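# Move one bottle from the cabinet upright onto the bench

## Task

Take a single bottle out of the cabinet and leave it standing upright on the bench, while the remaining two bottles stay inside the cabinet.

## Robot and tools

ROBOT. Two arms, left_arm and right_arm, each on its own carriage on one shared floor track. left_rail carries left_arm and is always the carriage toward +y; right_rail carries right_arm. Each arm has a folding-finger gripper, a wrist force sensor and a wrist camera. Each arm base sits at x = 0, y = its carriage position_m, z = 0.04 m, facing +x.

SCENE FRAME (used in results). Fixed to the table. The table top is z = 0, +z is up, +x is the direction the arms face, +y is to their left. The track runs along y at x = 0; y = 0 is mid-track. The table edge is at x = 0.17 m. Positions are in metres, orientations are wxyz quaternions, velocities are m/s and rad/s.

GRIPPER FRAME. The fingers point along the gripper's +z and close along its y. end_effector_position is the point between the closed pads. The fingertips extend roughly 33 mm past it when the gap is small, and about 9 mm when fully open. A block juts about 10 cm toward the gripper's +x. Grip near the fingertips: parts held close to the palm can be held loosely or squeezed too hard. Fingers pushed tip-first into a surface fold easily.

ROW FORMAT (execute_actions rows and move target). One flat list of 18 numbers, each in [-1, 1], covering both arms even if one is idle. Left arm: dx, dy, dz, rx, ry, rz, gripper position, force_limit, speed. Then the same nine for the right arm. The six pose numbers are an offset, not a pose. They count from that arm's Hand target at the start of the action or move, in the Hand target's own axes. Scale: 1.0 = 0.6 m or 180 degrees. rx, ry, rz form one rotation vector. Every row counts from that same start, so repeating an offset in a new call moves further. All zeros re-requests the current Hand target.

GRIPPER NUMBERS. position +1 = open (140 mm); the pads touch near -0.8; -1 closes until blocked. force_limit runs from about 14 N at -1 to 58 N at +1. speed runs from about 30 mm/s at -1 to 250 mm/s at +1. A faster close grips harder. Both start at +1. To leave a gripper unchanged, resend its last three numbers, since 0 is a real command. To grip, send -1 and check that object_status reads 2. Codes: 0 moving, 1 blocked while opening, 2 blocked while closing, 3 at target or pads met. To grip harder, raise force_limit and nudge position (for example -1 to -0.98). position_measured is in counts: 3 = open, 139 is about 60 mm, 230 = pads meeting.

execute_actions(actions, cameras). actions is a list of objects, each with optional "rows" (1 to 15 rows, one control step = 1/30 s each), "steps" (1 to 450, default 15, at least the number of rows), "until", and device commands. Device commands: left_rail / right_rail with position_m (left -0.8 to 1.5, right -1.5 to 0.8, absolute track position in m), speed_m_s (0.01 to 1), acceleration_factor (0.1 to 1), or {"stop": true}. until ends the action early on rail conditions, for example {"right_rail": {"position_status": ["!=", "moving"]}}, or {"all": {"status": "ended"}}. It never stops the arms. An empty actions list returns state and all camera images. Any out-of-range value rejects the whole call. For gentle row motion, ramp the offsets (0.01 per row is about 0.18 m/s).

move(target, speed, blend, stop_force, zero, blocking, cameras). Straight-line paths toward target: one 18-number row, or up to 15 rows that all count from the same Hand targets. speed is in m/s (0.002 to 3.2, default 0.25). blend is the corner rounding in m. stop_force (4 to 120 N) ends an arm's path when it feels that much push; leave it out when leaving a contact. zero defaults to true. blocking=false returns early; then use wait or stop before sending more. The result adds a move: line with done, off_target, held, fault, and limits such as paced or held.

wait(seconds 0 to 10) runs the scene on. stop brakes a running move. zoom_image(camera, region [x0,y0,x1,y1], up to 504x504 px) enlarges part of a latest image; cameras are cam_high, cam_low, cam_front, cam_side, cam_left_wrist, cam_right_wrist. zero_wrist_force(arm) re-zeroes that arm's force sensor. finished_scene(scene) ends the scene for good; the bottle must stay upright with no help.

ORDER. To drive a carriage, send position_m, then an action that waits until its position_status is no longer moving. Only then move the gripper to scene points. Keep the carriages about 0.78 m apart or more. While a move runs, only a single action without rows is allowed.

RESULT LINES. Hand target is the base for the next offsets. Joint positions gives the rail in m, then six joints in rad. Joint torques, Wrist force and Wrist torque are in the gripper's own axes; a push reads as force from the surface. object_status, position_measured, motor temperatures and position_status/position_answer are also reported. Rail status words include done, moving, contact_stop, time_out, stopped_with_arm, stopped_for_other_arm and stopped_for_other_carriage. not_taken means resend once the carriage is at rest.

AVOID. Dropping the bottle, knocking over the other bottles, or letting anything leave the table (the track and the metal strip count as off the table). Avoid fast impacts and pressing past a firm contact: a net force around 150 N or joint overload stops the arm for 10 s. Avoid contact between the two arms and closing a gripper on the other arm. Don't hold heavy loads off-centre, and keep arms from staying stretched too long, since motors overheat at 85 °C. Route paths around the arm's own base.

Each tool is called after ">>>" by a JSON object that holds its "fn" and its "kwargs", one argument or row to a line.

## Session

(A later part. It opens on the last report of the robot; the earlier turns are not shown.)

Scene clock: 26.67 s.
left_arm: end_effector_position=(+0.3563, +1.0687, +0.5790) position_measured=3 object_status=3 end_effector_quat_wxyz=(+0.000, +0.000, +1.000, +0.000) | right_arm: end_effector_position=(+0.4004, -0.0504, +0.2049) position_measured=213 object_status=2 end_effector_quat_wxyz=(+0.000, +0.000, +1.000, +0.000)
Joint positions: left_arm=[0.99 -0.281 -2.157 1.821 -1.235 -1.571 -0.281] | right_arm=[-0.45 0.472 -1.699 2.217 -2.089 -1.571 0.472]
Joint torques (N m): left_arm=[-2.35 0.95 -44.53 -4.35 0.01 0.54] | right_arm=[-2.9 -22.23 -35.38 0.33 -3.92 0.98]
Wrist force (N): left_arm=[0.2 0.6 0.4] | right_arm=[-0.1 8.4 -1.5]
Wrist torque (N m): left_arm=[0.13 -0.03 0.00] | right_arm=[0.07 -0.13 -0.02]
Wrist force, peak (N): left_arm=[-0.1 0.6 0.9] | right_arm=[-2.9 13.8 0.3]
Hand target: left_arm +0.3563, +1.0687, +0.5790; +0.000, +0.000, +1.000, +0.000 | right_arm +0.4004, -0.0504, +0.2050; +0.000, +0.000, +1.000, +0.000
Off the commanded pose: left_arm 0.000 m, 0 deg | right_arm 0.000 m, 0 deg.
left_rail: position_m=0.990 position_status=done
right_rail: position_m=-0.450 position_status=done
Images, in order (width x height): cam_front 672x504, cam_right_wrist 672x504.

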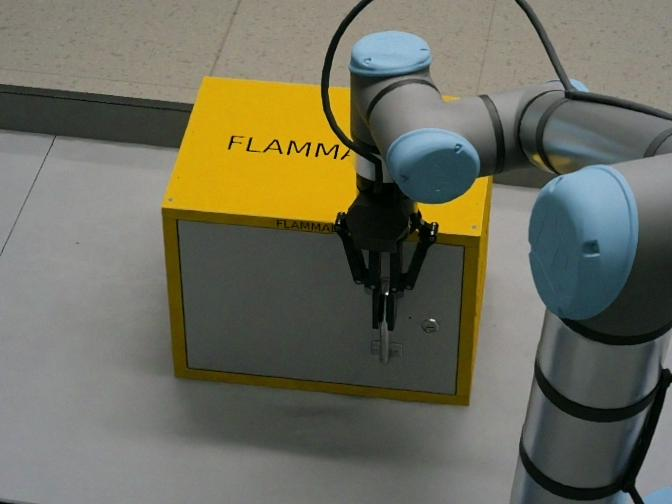

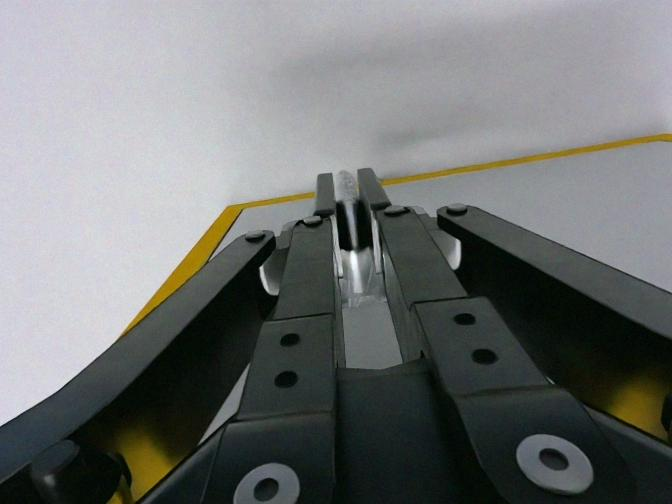

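>>> {"fn": "move", "kwargs": {
  "target": [
    [0,0,0,0,0,0,1,1,1, 0.0362,0.006,0,0,0,0.0278,-1,-0.5,-1],
    [0,0,0,0,0,0,1,1,1, 0.0717,0.015,0,0,0,0.0556,-1,-0.5,-1]
  ],
  "blend": 0.01,
  "cameras": ["cam_front","cam_right_wrist","cam_high","cam_side"],
  "speed": 0.06,
  "stop_force": 50
}}

Scene clock: 29.53 s.
left_arm: end_effector_position=(+0.3563, +1.0687, +0.5790) position_measured=3 object_status=3 end_effector_quat_wxyz=(+0.000, +0.000, +1.000, +0.000) | right_arm: end_effector_position=(+0.3573, -0.0414, +0.2049) position_measured=213 object_status=2 end_effector_quat_wxyz=(+0.000, +0.087, +0.996, +0.000)
Joint positions: left_arm=[0.99 -0.281 -2.157 1.821 -1.235 -1.571 -0.281] | right_arm=[-0.45 0.526 -1.742 2.252 -2.081 -1.571 0.7]
Joint torques (N m): left_arm=[-1.97 1.79 -43.62 -3.89 0.12 0.69] | right_arm=[10.75 -40.48 -34.92 -2.35 1.43 3]
Wrist force (N): left_arm=[0.6 0.3 -0.1] | right_arm=[-1.1 -10.1 -5.7]
Wrist torque (N m): left_arm=[0.07 -0.13 0.00] | right_arm=[0.38 -0.12 -0.11]
Wrist force, peak (N): left_arm=[0.0 0.9 0.7] | right_arm=[-1.3 -14.1 -8.6]
Hand target: left_arm +0.3563, +1.0687, +0.5790; +0.000, +0.000, +1.000, +0.000 | right_arm +0.3573, -0.0414, +0.2049; +0.000, +0.087, +0.996, +0.000
Off the commanded pose: left_arm 0.000 m, 0 deg | right_arm 0.000 m, 0 deg.
left_rail: position_m=0.990 position_status=done
right_rail: position_m=-0.450 position_status=done
move: done
Images, in order (width x height): cam_high 672x504, cam_front 672x504, cam_side 672x504, cam_right_wrist 672x504.

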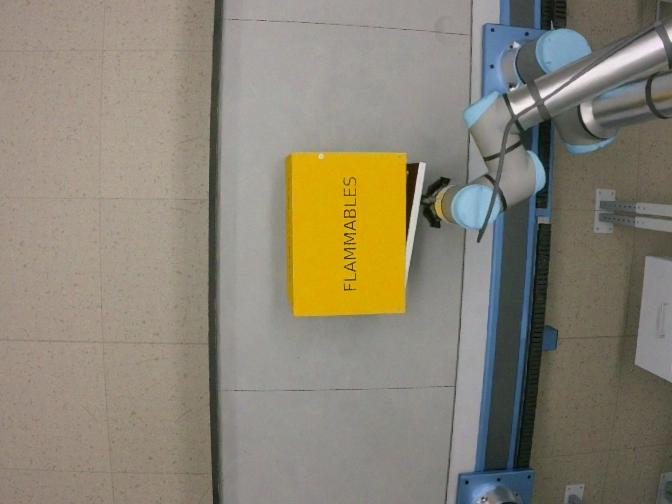

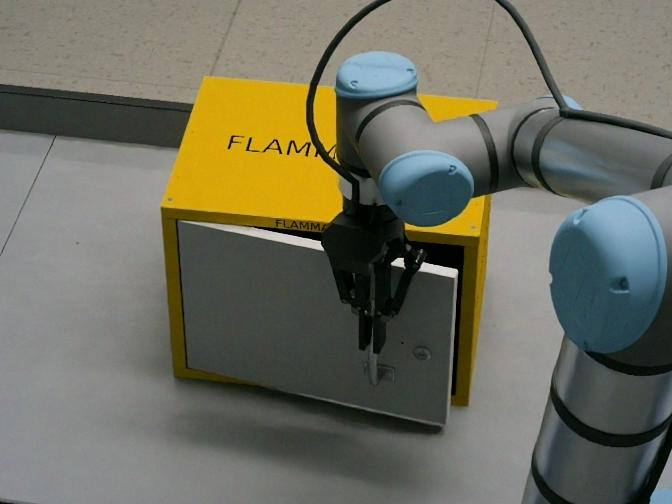

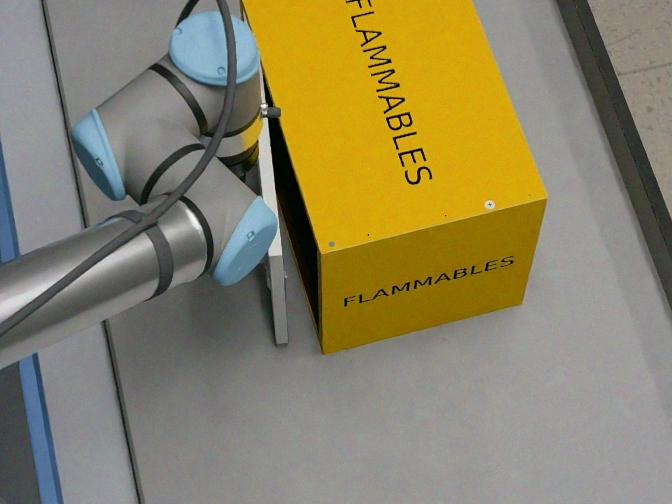

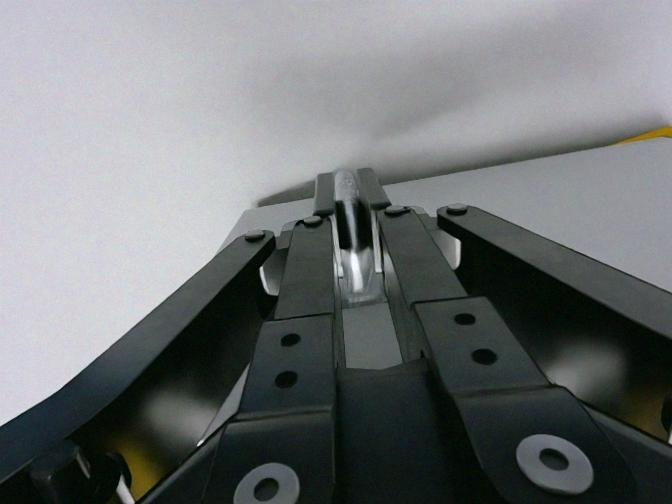

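>>> {"fn": "move", "kwargs": {
  "target": [
    [0,0,0,0,0,0,1,1,1, 0.0718,0.0152,0,0,0,0.0556,-1,-0.5,-1],
    [0,0,0,0,0,0,1,1,1, 0.1397,0.0422,0,0,0,0.1111,-1,-0.5,-1],
    [0,0,0,0,0,0,1,1,1, 0.2018,0.0808,0,0,0,0.1667,-1,-0.5,-1],
    [0,0,0,0,0,0,1,1,1, 0.2563,0.1297,0,0,0,0.2222,-1,-0.5,-1],
    [0,0,0,0,0,0,1,1,1, 0.3015,0.1872,0,0,0,0.2778,-1,-0.5,-1]
  ],
  "blend": 0.01,
  "cameras": ["cam_front","cam_right_wrist","cam_high","cam_side"],
  "speed": 0.12,
  "stop_force": 60
}}

>>> {"fn": "zoom_image", "kwargs": {
  "camera": "cam_front",
  "region": [150, 150, 520, 450]
}}

Scene clock: 35.77 s.
left_arm: end_effector_position=(+0.3563, +1.0687, +0.5790) position_measured=3 object_status=3 end_effector_quat_wxyz=(+0.000, +0.000, +1.000, +0.000) | right_arm: end_effector_position=(+0.1987, +0.1007, +0.2049) position_measured=213 object_status=2 end_effector_quat_wxyz=(+0.000, +0.500, +0.866, +0.000)
Joint positions: left_arm=[0.99 -0.281 -2.157 1.821 -1.235 -1.571 -0.281] | right_arm=[-0.45 0.923 -1.663 2.185 -2.094 -1.571 1.97]
Joint torques (N m): left_arm=[-1.28 2.61 -43.48 -3.85 0.12 1] | right_arm=[4.24 -18.63 -56.86 -9.79 -2.48 2.89]
Wrist force (N): left_arm=[0.2 0.6 0.5] | right_arm=[-1.6 -6.5 -4.9]
Wrist torque (N m): left_arm=[0.14 -0.04 -0.01] | right_arm=[0.45 -0.19 -0.24]
Wrist force, peak (N): left_arm=[0.5 0.8 -0.1] | right_arm=[-1.3 -10.4 -11.3]
Hand target: left_arm +0.3563, +1.0687, +0.5790; +0.000, +0.000, +1.000, +0.000 | right_arm +0.1987, +0.1007, +0.2049; +0.000, +0.500, +0.866, +0.000
Off the commanded pose: left_arm 0.000 m, 0 deg | right_arm 0.000 m, 0 deg.
left_rail: position_m=0.990 position_status=done
right_rail: position_m=-0.450 position_status=done
move: done
Images, in order (width x height): cam_high 672x504, cam_front 672x504, cam_side 672x504, cam_right_wrist 672x504.

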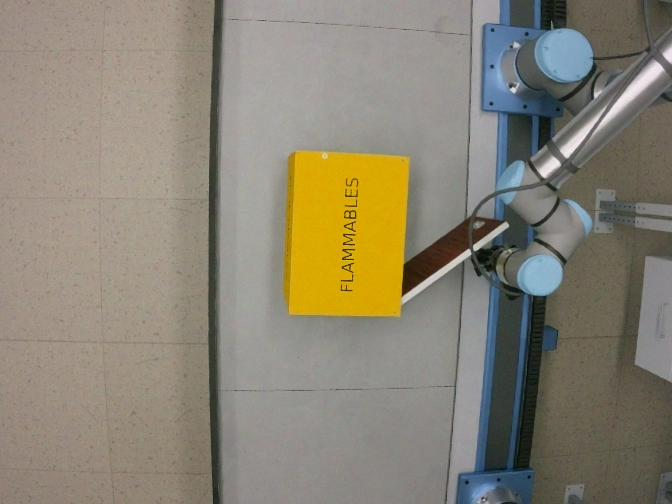

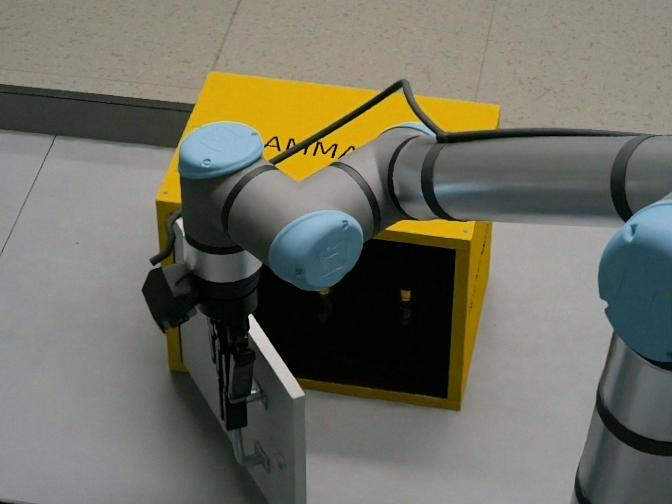

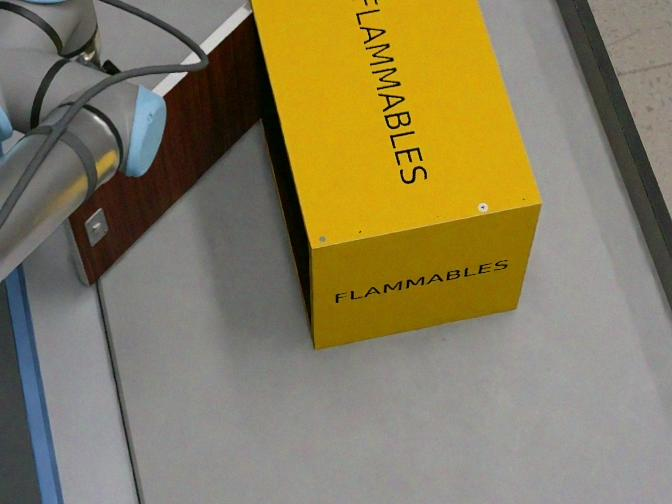

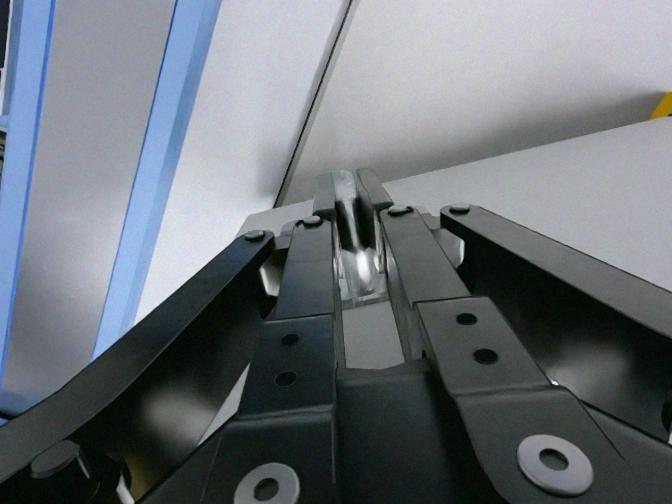

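Scaled by 1.362.

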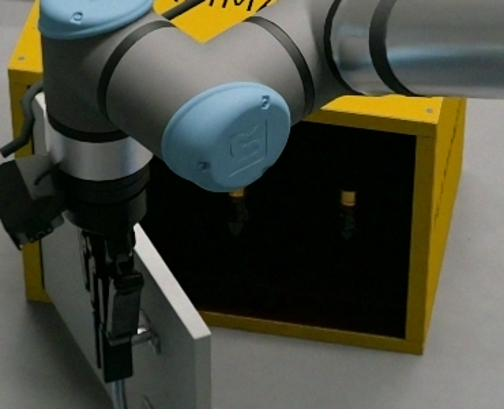

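>>> {"fn": "move", "kwargs": {
  "target": [
    [0,0,0,0,0,0,1,1,1, 0.089,0.0207,0,0,0,0.0694,-1,-0.5,-1],
    [0,0,0,0,0,0,1,1,1, 0.1715,0.0602,0,0,0,0.1389,-1,-0.5,-1]
  ],
  "blend": 0.01,
  "speed": 0.12,
  "stop_force": 60
}}

>>> {"fn": "execute_actions", "kwargs": {
  "actions": [
    {"rows":[[0,0,0,0,0,0,1,1,1, 0,0,0,0,0,0,0.5,-0.5,-0.5]],"steps":45}
  ]
}}

>>> {"fn": "move", "kwargs": {
  "target": [0,0,0,0,0,0,1,1,1, 0,0,-0.4,0,0,0,0.5,-0.5,-0.5],
  "speed": 0.25,
  "cameras": ["cam_front","cam_right_wrist","cam_high","cam_side"]
}}

Scene clock: 39.07 s.
left_arm: end_effector_position=(+0.3563, +1.0687, +0.5790) position_measured=3 object_status=3 end_effector_quat_wxyz=(+0.000, +0.000, +1.000, +0.000) | right_arm: end_effector_position=(+0.1786, +0.2079, +0.2049) position_measured=213 object_status=2 end_effector_quat_wxyz=(+0.000, +0.676, +0.737, +0.000)
Joint positions: left_arm=[0.99 -0.281 -2.157 1.821 -1.235 -1.571 -0.281] | right_arm=[-0.45 1.047 -1.498 2.023 -2.095 -1.571 2.531]
Joint torques (N m): left_arm=[-1.87 2.22 -44.48 -4.18 -0.03 0.72] | right_arm=[4.04 -37.86 -57.97 -3.03 -4.08 2.83]
Wrist force (N): left_arm=[0.2 0.5 0.2] | right_arm=[-1.8 -7.5 -0.6]
Wrist torque (N m): left_arm=[0.11 -0.05 0.00] | right_arm=[0.47 -0.15 -0.28]
Wrist force, peak (N): left_arm=[0.7 0.5 0.5] | right_arm=[-1.8 -8.0 -5.5]
Hand target: left_arm +0.3563, +1.0687, +0.5790; +0.000, +0.000, +1.000, +0.000 | right_arm +0.1786, +0.2079, +0.2049; +0.000, +0.676, +0.737, +0.000
Off the commanded pose: left_arm 0.000 m, 0 deg | right_arm 0.000 m, 0 deg.
left_rail: position_m=0.990 position_status=done
right_rail: position_m=-0.450 position_status=done
move: done

Scene clock: 40.77 s.
left_arm: end_effector_position=(+0.3563, +1.0687, +0.5790) position_measured=3 object_status=3 end_effector_quat_wxyz=(+0.000, +0.000, +1.000, +0.000) | right_arm: end_effector_position=(+0.1786, +0.2079, +0.2049) position_measured=66 object_status=3 end_effector_quat_wxyz=(+0.000, +0.676, +0.737, +0.000)
Joint positions: left_arm=[0.99 -0.281 -2.157 1.821 -1.235 -1.571 -0.281] | right_arm=[-0.45 1.047 -1.498 2.023 -2.095 -1.571 2.531]
Joint torques (N m): left_arm=[-1.63 3.89 -43.6 -3.82 0.14 0.98] | right_arm=[2.8 -42.26 -38.39 -4.11 2.16 0.97]
Wrist force (N): left_arm=[0.3 0.2 0.4] | right_arm=[-0.3 0.9 0.3]
Wrist torque (N m): left_arm=[0.04 -0.07 0.00] | right_arm=[0.17 0.04 0.01]
Wrist force, peak (N): left_arm=[0.3 0.5 0.8] | right_arm=[-1.4 -7.3 -0.9]
Hand target: left_arm +0.3563, +1.0687, +0.5790; +0.000, +0.000, +1.000, +0.000 | right_arm +0.1786, +0.2079, +0.2049; +0.000, +0.676, +0.737, +0.000
Off the commanded pose: left_arm 0.000 m, 0 deg | right_arm 0.000 m, 0 deg.
left_rail: position_m=0.990 position_status=done
right_rail: position_m=-0.450 position_status=done

Scene clock: 42.33 s.
left_arm: end_effector_position=(+0.3563, +1.0687, +0.5790) position_measured=3 object_status=3 end_effector_quat_wxyz=(+0.000, +0.000, +1.000, +0.000) | right_arm: end_effector_position=(+0.1785, +0.2078, +0.4449) position_measured=66 object_status=3 end_effector_quat_wxyz=(+0.000, +0.676, +0.737, +0.000)
Joint positions: left_arm=[0.99 -0.281 -2.157 1.821 -1.235 -1.571 -0.281] | right_arm=[-0.45 1.048 -1.621 1.703 -1.654 -1.571 2.531]
Joint torques (N m): left_arm=[-3.05 3.06 -43.46 -4 -0.02 0.97] | right_arm=[-12.2 -30.3 -62.32 -0.85 -2.02 -2.25]
Wrist force (N): left_arm=[0.1 0.3 0.5] | right_arm=[-0.2 1.1 0.4]
Wrist torque (N m): left_arm=[0.08 -0.03 -0.01] | right_arm=[0.24 0.00 -0.01]
Wrist force, peak (N): left_arm=[0.3 1.0 0.1] | right_arm=[0.0 0.9 3.2]
Hand target: left_arm +0.3563, +1.0687, +0.5790; +0.000, +0.000, +1.000, +0.000 | right_arm +0.1785, +0.2079, +0.4449; +0.000, +0.676, +0.737, +0.000
Off the commanded pose: left_arm 0.000 m, 0 deg | right_arm 0.000 m, 0 deg.
left_rail: position_m=0.990 position_status=done
right_rail: position_m=-0.450 position_status=done
move: done
Images, in order (width x height): cam_high 672x504, cam_front 672x504, cam_side 672x504, cam_right_wrist 672x504.

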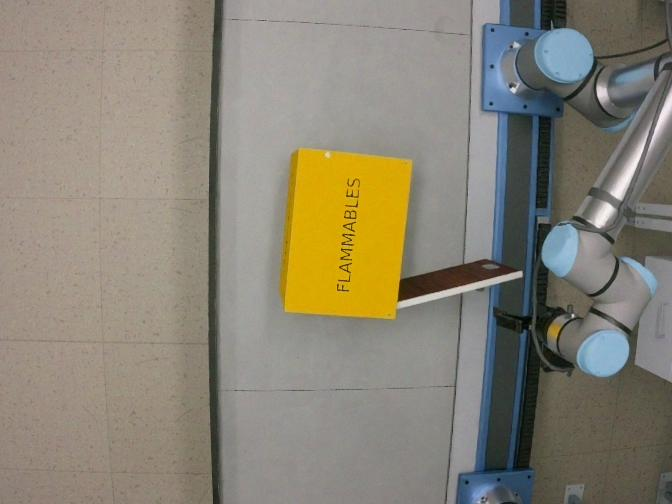

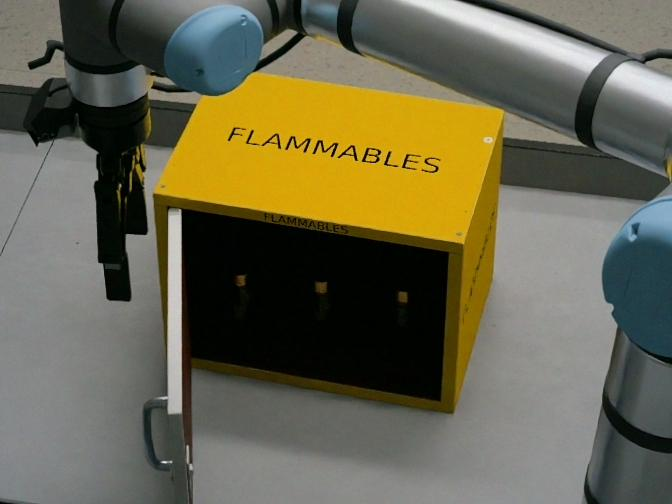

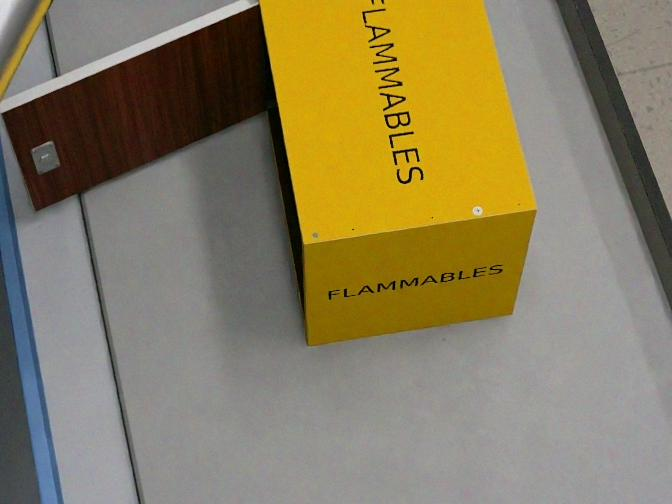

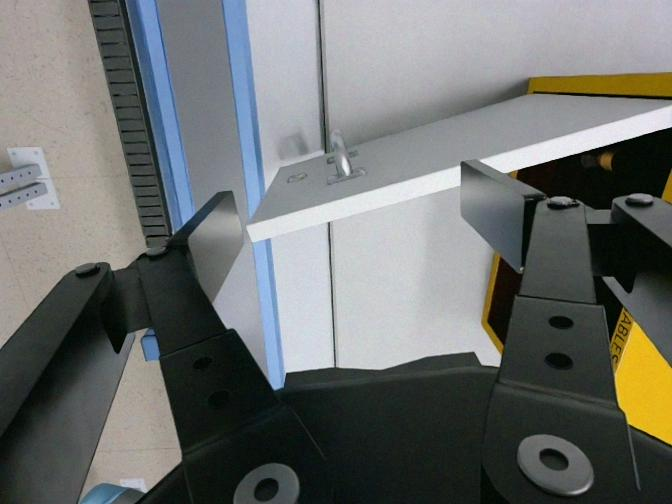

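>>> {"fn": "execute_actions", "kwargs": {
  "actions": [
    {"right_rail":{"position_m":-0.55},"steps":90,"until":{"right_rail":{"position_status":["!=","moving"]}}}
  ]
}}

>>> {"fn": "move", "kwargs": {
  "target": [0,0,0,0,0,0,1,1,1, -0.28,0.1788,0,0,0,-0.4722,1,-0.5,0],
  "speed": 0.4
}}

>>> {"fn": "move", "kwargs": {
  "target": [0,0,0,0,0,0,1,1,1, 0.1,0,0.1,0,-0.389,0,1,-0.5,0],
  "speed": 0.4,
  "cameras": ["cam_front","cam_right_wrist","cam_high","cam_side"]
}}

Scene clock: 45.43 s.
left_arm: end_effector_position=(+0.3563, +1.0687, +0.5790) position_measured=3 object_status=3 end_effector_quat_wxyz=(+0.000, +0.000, +1.000, +0.000) | right_arm: end_effector_position=(+0.1786, +0.1079, +0.4449) position_measured=66 object_status=3 end_effector_quat_wxyz=(+0.000, +0.676, +0.737, +0.000)
Joint positions: left_arm=[0.99 -0.281 -2.157 1.821 -1.235 -1.571 -0.281] | right_arm=[-0.55 1.047 -1.62 1.703 -1.653 -1.571 2.531]
Joint torques (N m): left_arm=[-2.51 3.6 -43.57 -3.91 0.02 1] | right_arm=[-2.59 -52.77 -51.69 -2.25 -0.68 -2.15]
Wrist force (N): left_arm=[0.2 0.3 0.1] | right_arm=[-0.4 0.6 0.2]
Wrist torque (N m): left_arm=[0.06 -0.04 0.00] | right_arm=[0.12 0.06 0.00]
Wrist force, peak (N): left_arm=[0.8 0.6 0.6] | right_arm=[2.2 1.0 1.0]
Hand target: left_arm +0.3563, +1.0687, +0.5790; +0.000, +0.000, +1.000, +0.000 | right_arm +0.1785, +0.1079, +0.4449; +0.000, +0.676, +0.737, +0.000
Tool commands: left_gripper/position=+1.0 left_gripper/force_limit=+1.0 left_gripper/speed=+1.0 right_gripper/position=+0.5 right_gripper/force_limit=-0.5 right_gripper/speed=-0.5
Off the commanded pose: left_arm 0.000 m, 0 deg | right_arm 0.000 m, 0 deg.
left_rail: position_m=0.990 position_status=done
right_rail: position_m=-0.550 position_status=done

Scene clock: 48.03 s.
left_arm: end_effector_position=(+0.3563, +1.0687, +0.5790) position_measured=3 object_status=3 end_effector_quat_wxyz=(+0.000, +0.000, +1.000, +0.000) | right_arm: end_effector_position=(+0.3000, -0.0502, +0.4449) position_measured=3 object_status=3 end_effector_quat_wxyz=(+0.000, +0.000, +1.000, +0.000)
Joint positions: left_arm=[0.99 -0.281 -2.157 1.821 -1.235 -1.571 -0.281] | right_arm=[-0.55 0.727 -1.791 1.849 -1.629 -1.571 0.727]
Joint torques (N m): left_arm=[-1.55 4.53 -43.55 -3.84 0.22 1.12] | right_arm=[-11.7 -43.65 -40.58 -1.19 2.63 -2.48]
Wrist force (N): left_arm=[0.0 0.8 0.5] | right_arm=[-0.2 1.2 0.3]
Wrist torque (N m): left_arm=[0.18 0.00 -0.01] | right_arm=[0.25 -0.03 0.09]
Wrist force, peak (N): left_arm=[0.9 0.2 0.4] | right_arm=[-0.5 1.3 0.4]
Hand target: left_arm +0.3563, +1.0687, +0.5790; +0.000, +0.000, +1.000, +0.000 | right_arm +0.3000, -0.0502, +0.4449; +0.000, +0.000, +1.000, +0.000
Off the commanded pose: left_arm 0.000 m, 0 deg | right_arm 0.000 m, 0 deg.
left_rail: position_m=0.990 position_status=done
right_rail: position_m=-0.550 position_status=done
move: done

Scene clock: 50.47 s.
left_arm: end_effector_position=(+0.3563, +1.0687, +0.5790) position_measured=3 object_status=3 end_effector_quat_wxyz=(+0.000, +0.000, +1.000, +0.000) | right_arm: end_effector_position=(+0.2400, -0.0502, +0.3849) position_measured=3 object_status=3 end_effector_quat_wxyz=(+0.574, +0.000, +0.819, +0.000)
Joint positions: left_arm=[0.99 -0.281 -2.157 1.821 -1.235 -1.571 -0.281] | right_arm=[-0.55 1.379 -1.657 2.397 -2.794 -2.746 1.054]
Joint torques (N m): left_arm=[-1.2 4.41 -43.32 -3.7 0.05 1.01] | right_arm=[0.59 -16.18 -26.86 -7.73 -4.62 -3.49]
Wrist force (N): left_arm=[0.3 0.2 0.1] | right_arm=[-0.4 -0.4 -1.4]
Wrist torque (N m): left_arm=[0.04 -0.08 0.00] | right_arm=[-0.03 0.00 0.12]
Wrist force, peak (N): left_arm=[0.3 0.8 0.5] | right_arm=[1.4 -0.6 -1.4]
Hand target: left_arm +0.3563, +1.0687, +0.5790; +0.000, +0.000, +1.000, +0.000 | right_arm +0.2400, -0.0502, +0.3849; +0.574, +0.000, +0.819, +0.000
Off the commanded pose: left_arm 0.000 m, 0 deg | right_arm 0.000 m, 0 deg.
left_rail: position_m=0.990 position_status=done
right_rail: position_m=-0.550 position_status=done
move: done
Images, in order (width x height): cam_high 672x504, cam_front 672x504, cam_side 672x504, cam_right_wrist 672x504.

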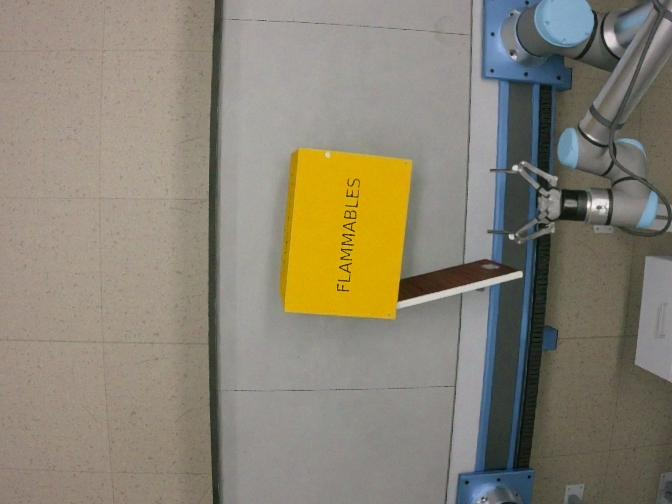

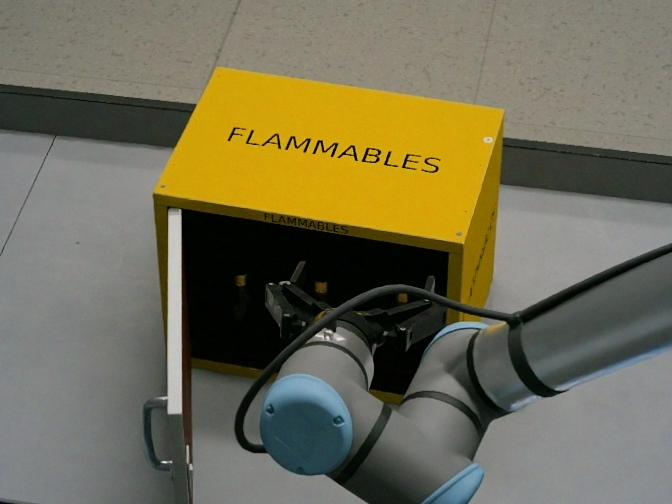

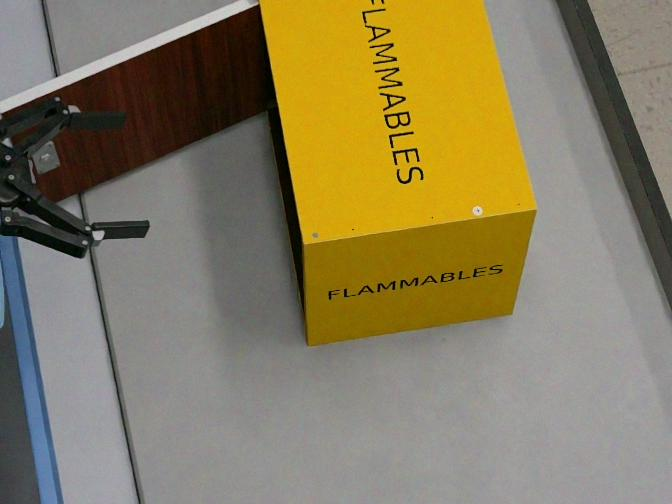

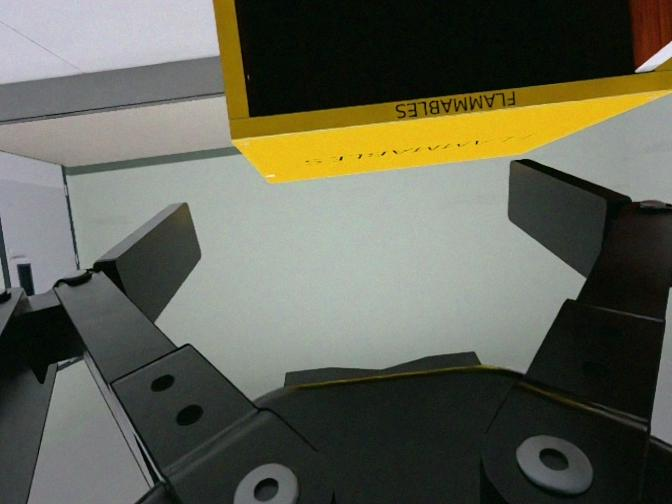

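>>> {"fn": "move", "kwargs": {
  "target": [0,0,0,0,0,0,1,1,1, 0.31,0,0.20,0,0,0,1,-0.5,0],
  "speed": 0.3,
  "cameras": ["cam_front","cam_right_wrist","cam_high","cam_side"]
}}

>>> {"fn": "zoom_image", "kwargs": {
  "camera": "cam_right_wrist",
  "region": [150, 0, 550, 300]
}}

Scene clock: 52.40 s.
left_arm: end_effector_position=(+0.3563, +1.0687, +0.5790) position_measured=3 object_status=3 end_effector_quat_wxyz=(+0.000, +0.000, +1.000, +0.000) | right_arm: end_effector_position=(+0.2892, -0.0502, +0.1692) position_measured=3 object_status=3 end_effector_quat_wxyz=(+0.574, +0.000, +0.819, +0.000)
Joint positions: left_arm=[0.99 -0.281 -2.157 1.821 -1.235 -1.571 -0.281] | right_arm=[-0.55 1.277 -1.12 2.499 -3.622 -2.69 0.847]
Joint torques (N m): left_arm=[-1.87 3.99 -43.77 -3.85 0.21 1.32] | right_arm=[-9.17 -34.54 -2.97 -7.56 0.19 -2.1]
Wrist force (N): left_arm=[0.1 0.2 -0.1] | right_arm=[-0.5 -0.1 -1.1]
Wrist torque (N m): left_arm=[0.05 -0.02 0.00] | right_arm=[0.08 0.01 0.13]
Wrist force, peak (N): left_arm=[0.5 0.1 0.9] | right_arm=[-3.0 0.2 -3.3]
Hand target: left_arm +0.3563, +1.0687, +0.5790; +0.000, +0.000, +1.000, +0.000 | right_arm +0.2893, -0.0502, +0.1691; +0.574, +0.000, +0.819, +0.000
Off the commanded pose: left_arm 0.000 m, 0 deg | right_arm 0.000 m, 0 deg.
left_rail: position_m=0.990 position_status=done
right_rail: position_m=-0.550 position_status=done
move: done
Images, in order (width x height): cam_high 672x504, cam_front 672x504, cam_side 672x504, cam_right_wrist 672x504.

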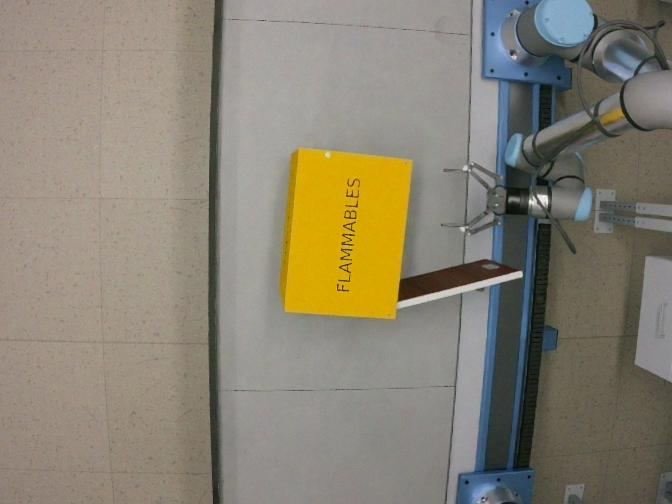

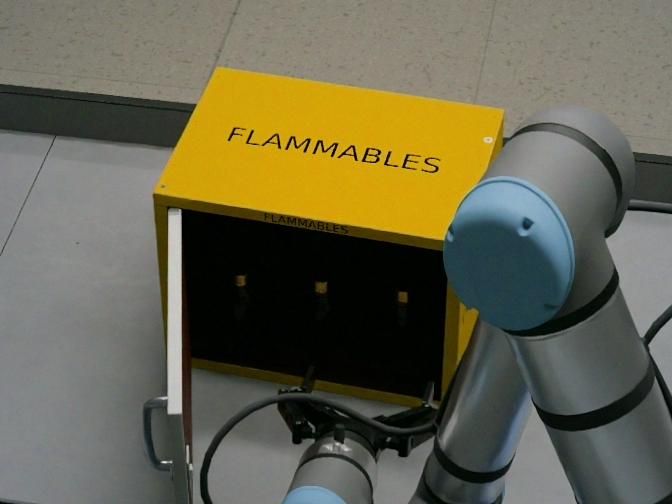

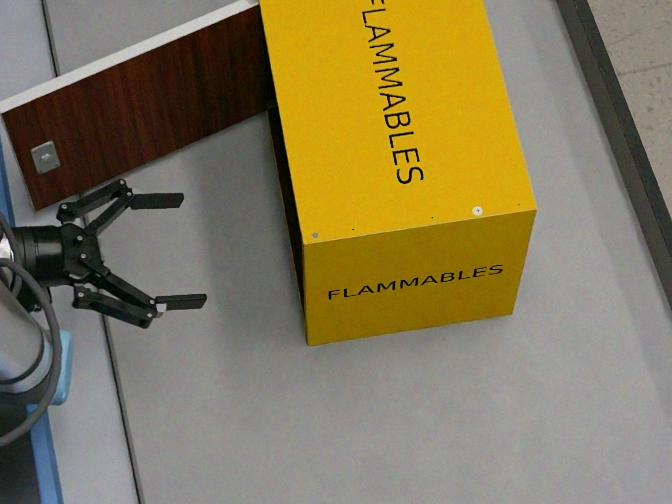

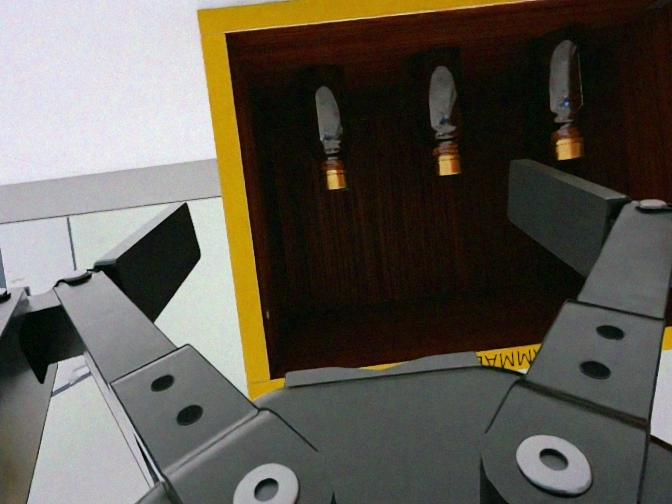

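Scaled by 1.260.

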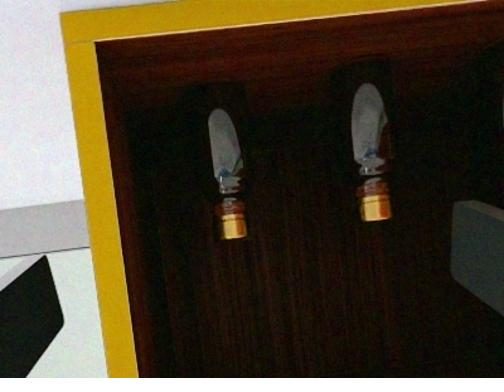

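>>> {"fn": "move", "kwargs": {
  "target": [0,0,0,0,0,0,1,1,1, 0.0057,0.145,0.199,0,0,0,0.05,-0.5,0],
  "speed": 0.15,
  "cameras": ["cam_front","cam_right_wrist","cam_high","cam_side"]
}}

>>> {"fn": "zoom_image", "kwargs": {
  "camera": "cam_right_wrist",
  "region": [150, 0, 550, 300]
}}

Scene clock: 56.03 s.
left_arm: end_effector_position=(+0.3563, +1.0687, +0.5790) position_measured=3 object_status=3 end_effector_quat_wxyz=(+0.000, +0.000, +1.000, +0.000) | right_arm: end_effector_position=(+0.4003, +0.0367, +0.1252) position_measured=123 object_status=3 end_effector_quat_wxyz=(+0.574, +0.000, +0.819, +0.000)
Joint positions: left_arm=[0.99 -0.281 -2.157 1.821 -1.235 -1.571 -0.281] | right_arm=[-0.55 1.137 -0.925 2.286 -3.79 -2.592 0.635]
Joint torques (N m): left_arm=[-1.95 3.58 -43.3 -3.78 -0.01 1.3] | right_arm=[-8.93 -52.74 -25.52 -7.65 0.72 -2.17]
Wrist force (N): left_arm=[-0.1 0.0 -0.3] | right_arm=[-0.4 -0.1 -1.3]
Wrist torque (N m): left_arm=[0.00 0.02 -0.01] | right_arm=[0.07 0.06 0.11]
Wrist force, peak (N): left_arm=[0.6 0.3 0.8] | right_arm=[-0.8 -1.1 -2.8]
Hand target: left_arm +0.3563, +1.0687, +0.5790; +0.000, +0.000, +1.000, +0.000 | right_arm +0.4003, +0.0368, +0.1251; +0.574, +0.000, +0.819, +0.000
Off the commanded pose: left_arm 0.000 m, 0 deg | right_arm 0.000 m, 0 deg.
left_rail: position_m=0.990 position_status=done
right_rail: position_m=-0.550 position_status=done
move: done
Images, in order (width x height): cam_high 672x504, cam_front 672x504, cam_side 672x504, cam_right_wrist 672x504.

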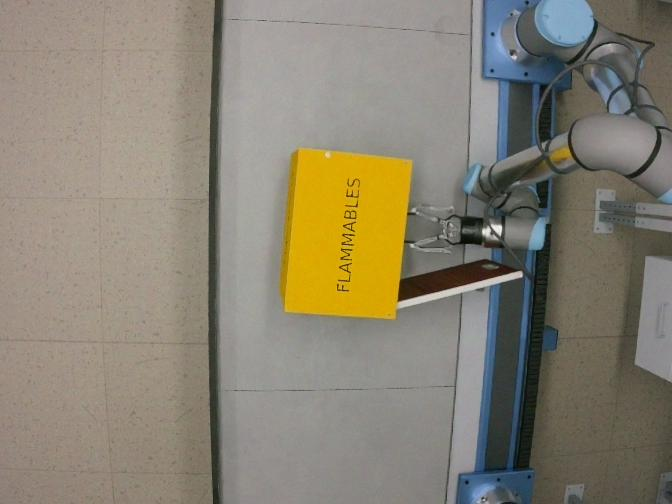

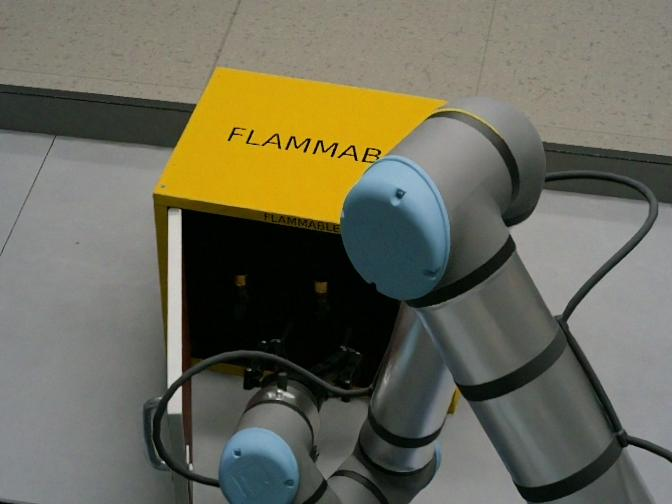

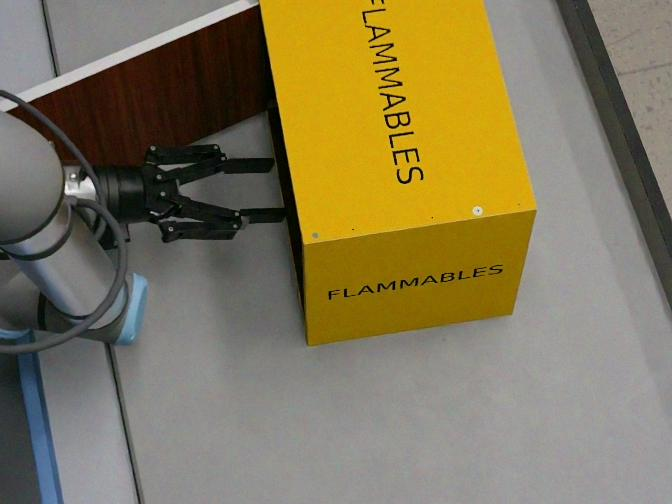

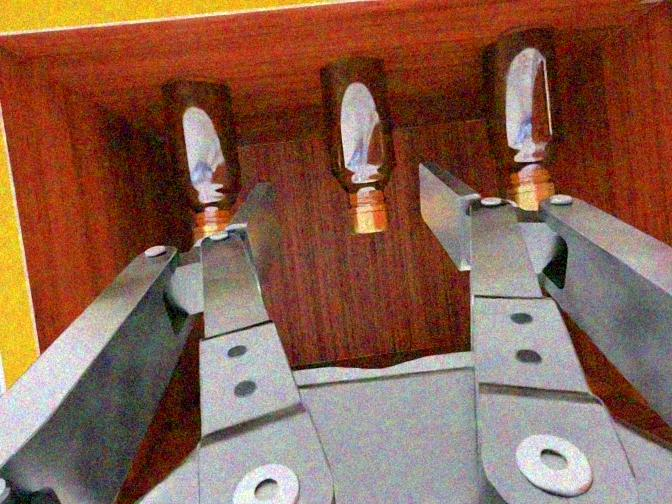

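Scaled by 1.260.

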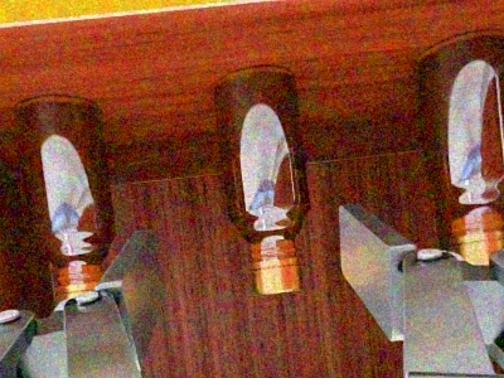

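>>> {"fn": "move", "kwargs": {
  "target": [0,0,0,0,0,0,1,1,1, -0.0087,0.01,0.0678,0,0,0,0.05,-0.5,0],
  "speed": 0.1,
  "stop_force": 6,
  "cameras": ["cam_front","cam_right_wrist"]
}}

>>> {"fn": "zoom_image", "kwargs": {
  "camera": "cam_right_wrist",
  "region": [200, 50, 500, 300]
}}

Scene clock: 58.67 s.
left_arm: end_effector_position=(+0.3563, +1.0687, +0.5790) position_measured=3 object_status=3 end_effector_quat_wxyz=(+0.000, +0.000, +1.000, +0.000) | right_arm: end_effector_position=(+0.4404, +0.0428, +0.1161) position_measured=123 object_status=3 end_effector_quat_wxyz=(+0.574, +0.000, +0.819, +0.000)
Joint positions: left_arm=[0.99 -0.281 -2.157 1.821 -1.235 -1.571 -0.281] | right_arm=[-0.55 1.079 -0.889 2.248 -3.845 -2.547 0.568]
Joint torques (N m): left_arm=[-1.41 4.35 -43.54 -3.78 0.18 1.13] | right_arm=[-10.65 -53.44 -25.07 -7.48 0.88 -2.33]
Wrist force (N): left_arm=[0.3 0.7 0.7] | right_arm=[-0.3 0.4 -1.0]
Wrist torque (N m): left_arm=[0.15 -0.06 0.00] | right_arm=[0.16 0.07 0.15]
Wrist force, peak (N): left_arm=[0.7 0.7 0.5] | right_arm=[0.2 -0.5 -2.6]
Hand target: left_arm +0.3563, +1.0687, +0.5790; +0.000, +0.000, +1.000, +0.000 | right_arm +0.4404, +0.0428, +0.1161; +0.574, +0.000, +0.819, +0.000
Off the commanded pose: left_arm 0.000 m, 0 deg | right_arm 0.000 m, 0 deg.
left_rail: position_m=0.990 position_status=done
right_rail: position_m=-0.550 position_status=done
move: done
Images, in order (width x height): cam_front 672x504, cam_right_wrist 672x504.

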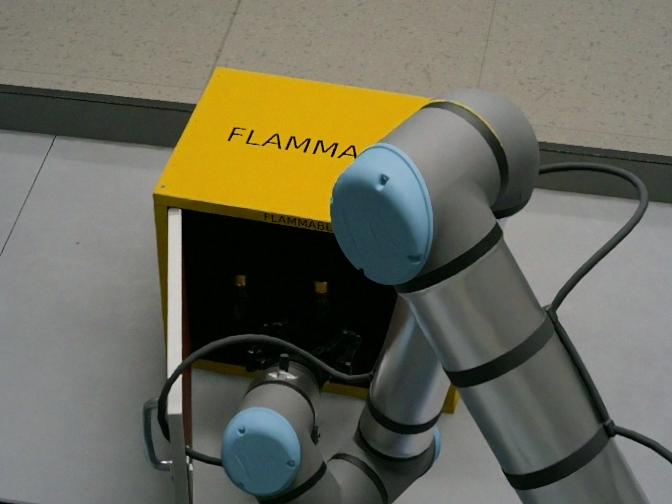

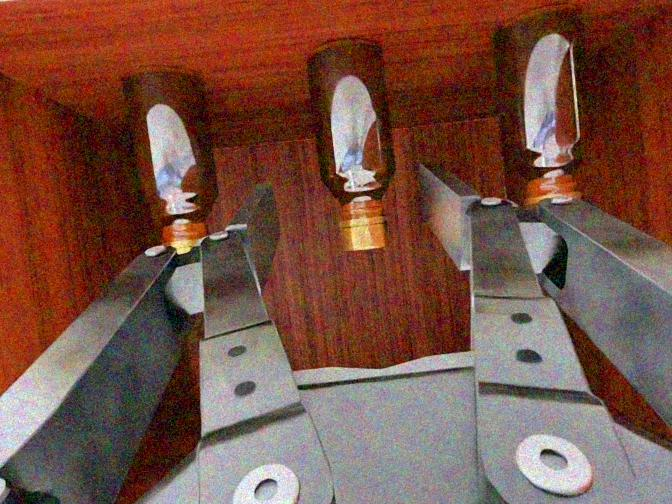

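Scaled by 1.680.

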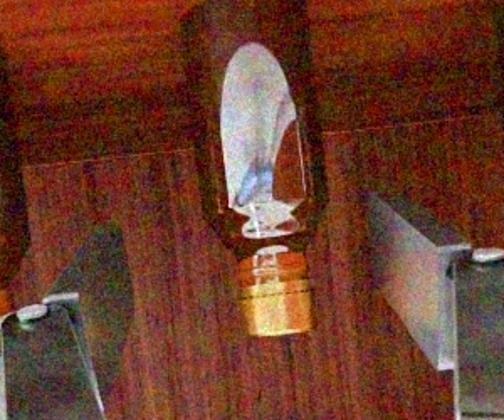

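>>> {"fn": "move", "kwargs": {
  "target": [0,0,0,0,0,0,1,1,1, -0.0177,0.015,0.0486,0,0,0,0.05,-0.5,0],
  "speed": 0.06,
  "stop_force": 5,
  "cameras": ["cam_right_wrist"]
}}

>>> {"fn": "zoom_image", "kwargs": {
  "camera": "cam_right_wrist",
  "region": [200, 50, 500, 300]
}}

Scene clock: 60.57 s.
left_arm: end_effector_position=(+0.3563, +1.0687, +0.5790) position_measured=3 object_status=3 end_effector_quat_wxyz=(+0.000, +0.000, +1.000, +0.000) | right_arm: end_effector_position=(+0.4714, +0.0517, +0.1162) position_measured=123 object_status=3 end_effector_quat_wxyz=(+0.574, +0.000, +0.819, +0.000)
Joint positions: left_arm=[0.99 -0.281 -2.157 1.821 -1.235 -1.571 -0.281] | right_arm=[-0.55 1.04 -0.875 2.211 -3.854 -2.516 0.527]
Joint torques (N m): left_arm=[-2.41 6.61 -42.6 -3.88 0.04 1.32] | right_arm=[-8.27 -57.61 -26.76 -7.12 1.28 -2.02]
Wrist force (N): left_arm=[0.0 0.2 0.1] | right_arm=[-1.1 0.0 -1.5]
Wrist torque (N m): left_arm=[0.05 -0.01 0.00] | right_arm=[0.09 0.21 0.16]
Wrist force, peak (N): left_arm=[0.1 0.2 1.0] | right_arm=[-0.2 0.2 -2.5]
Hand target: left_arm +0.3563, +1.0687, +0.5790; +0.000, +0.000, +1.000, +0.000 | right_arm +0.4714, +0.0517, +0.1162; +0.574, +0.000, +0.819, +0.000
Off the commanded pose: left_arm 0.000 m, 0 deg | right_arm 0.000 m, 0 deg.
left_rail: position_m=0.990 position_status=done
right_rail: position_m=-0.550 position_status=done
move: done
Images, in order (width x height): cam_right_wrist 672x504.

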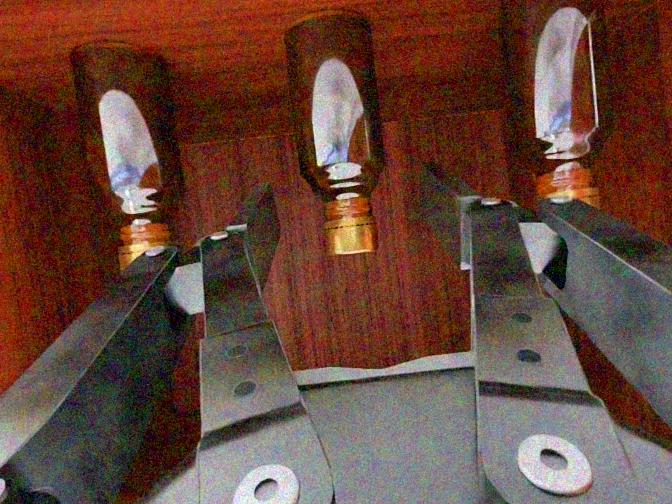

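Scaled by 1.680.

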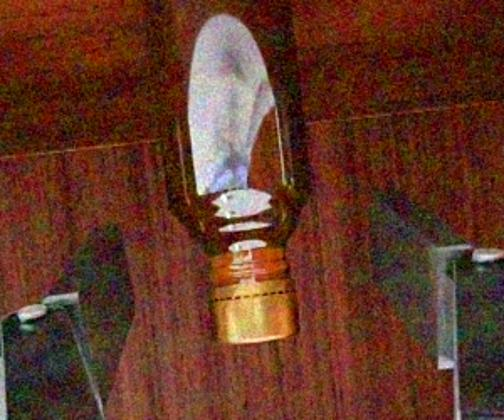

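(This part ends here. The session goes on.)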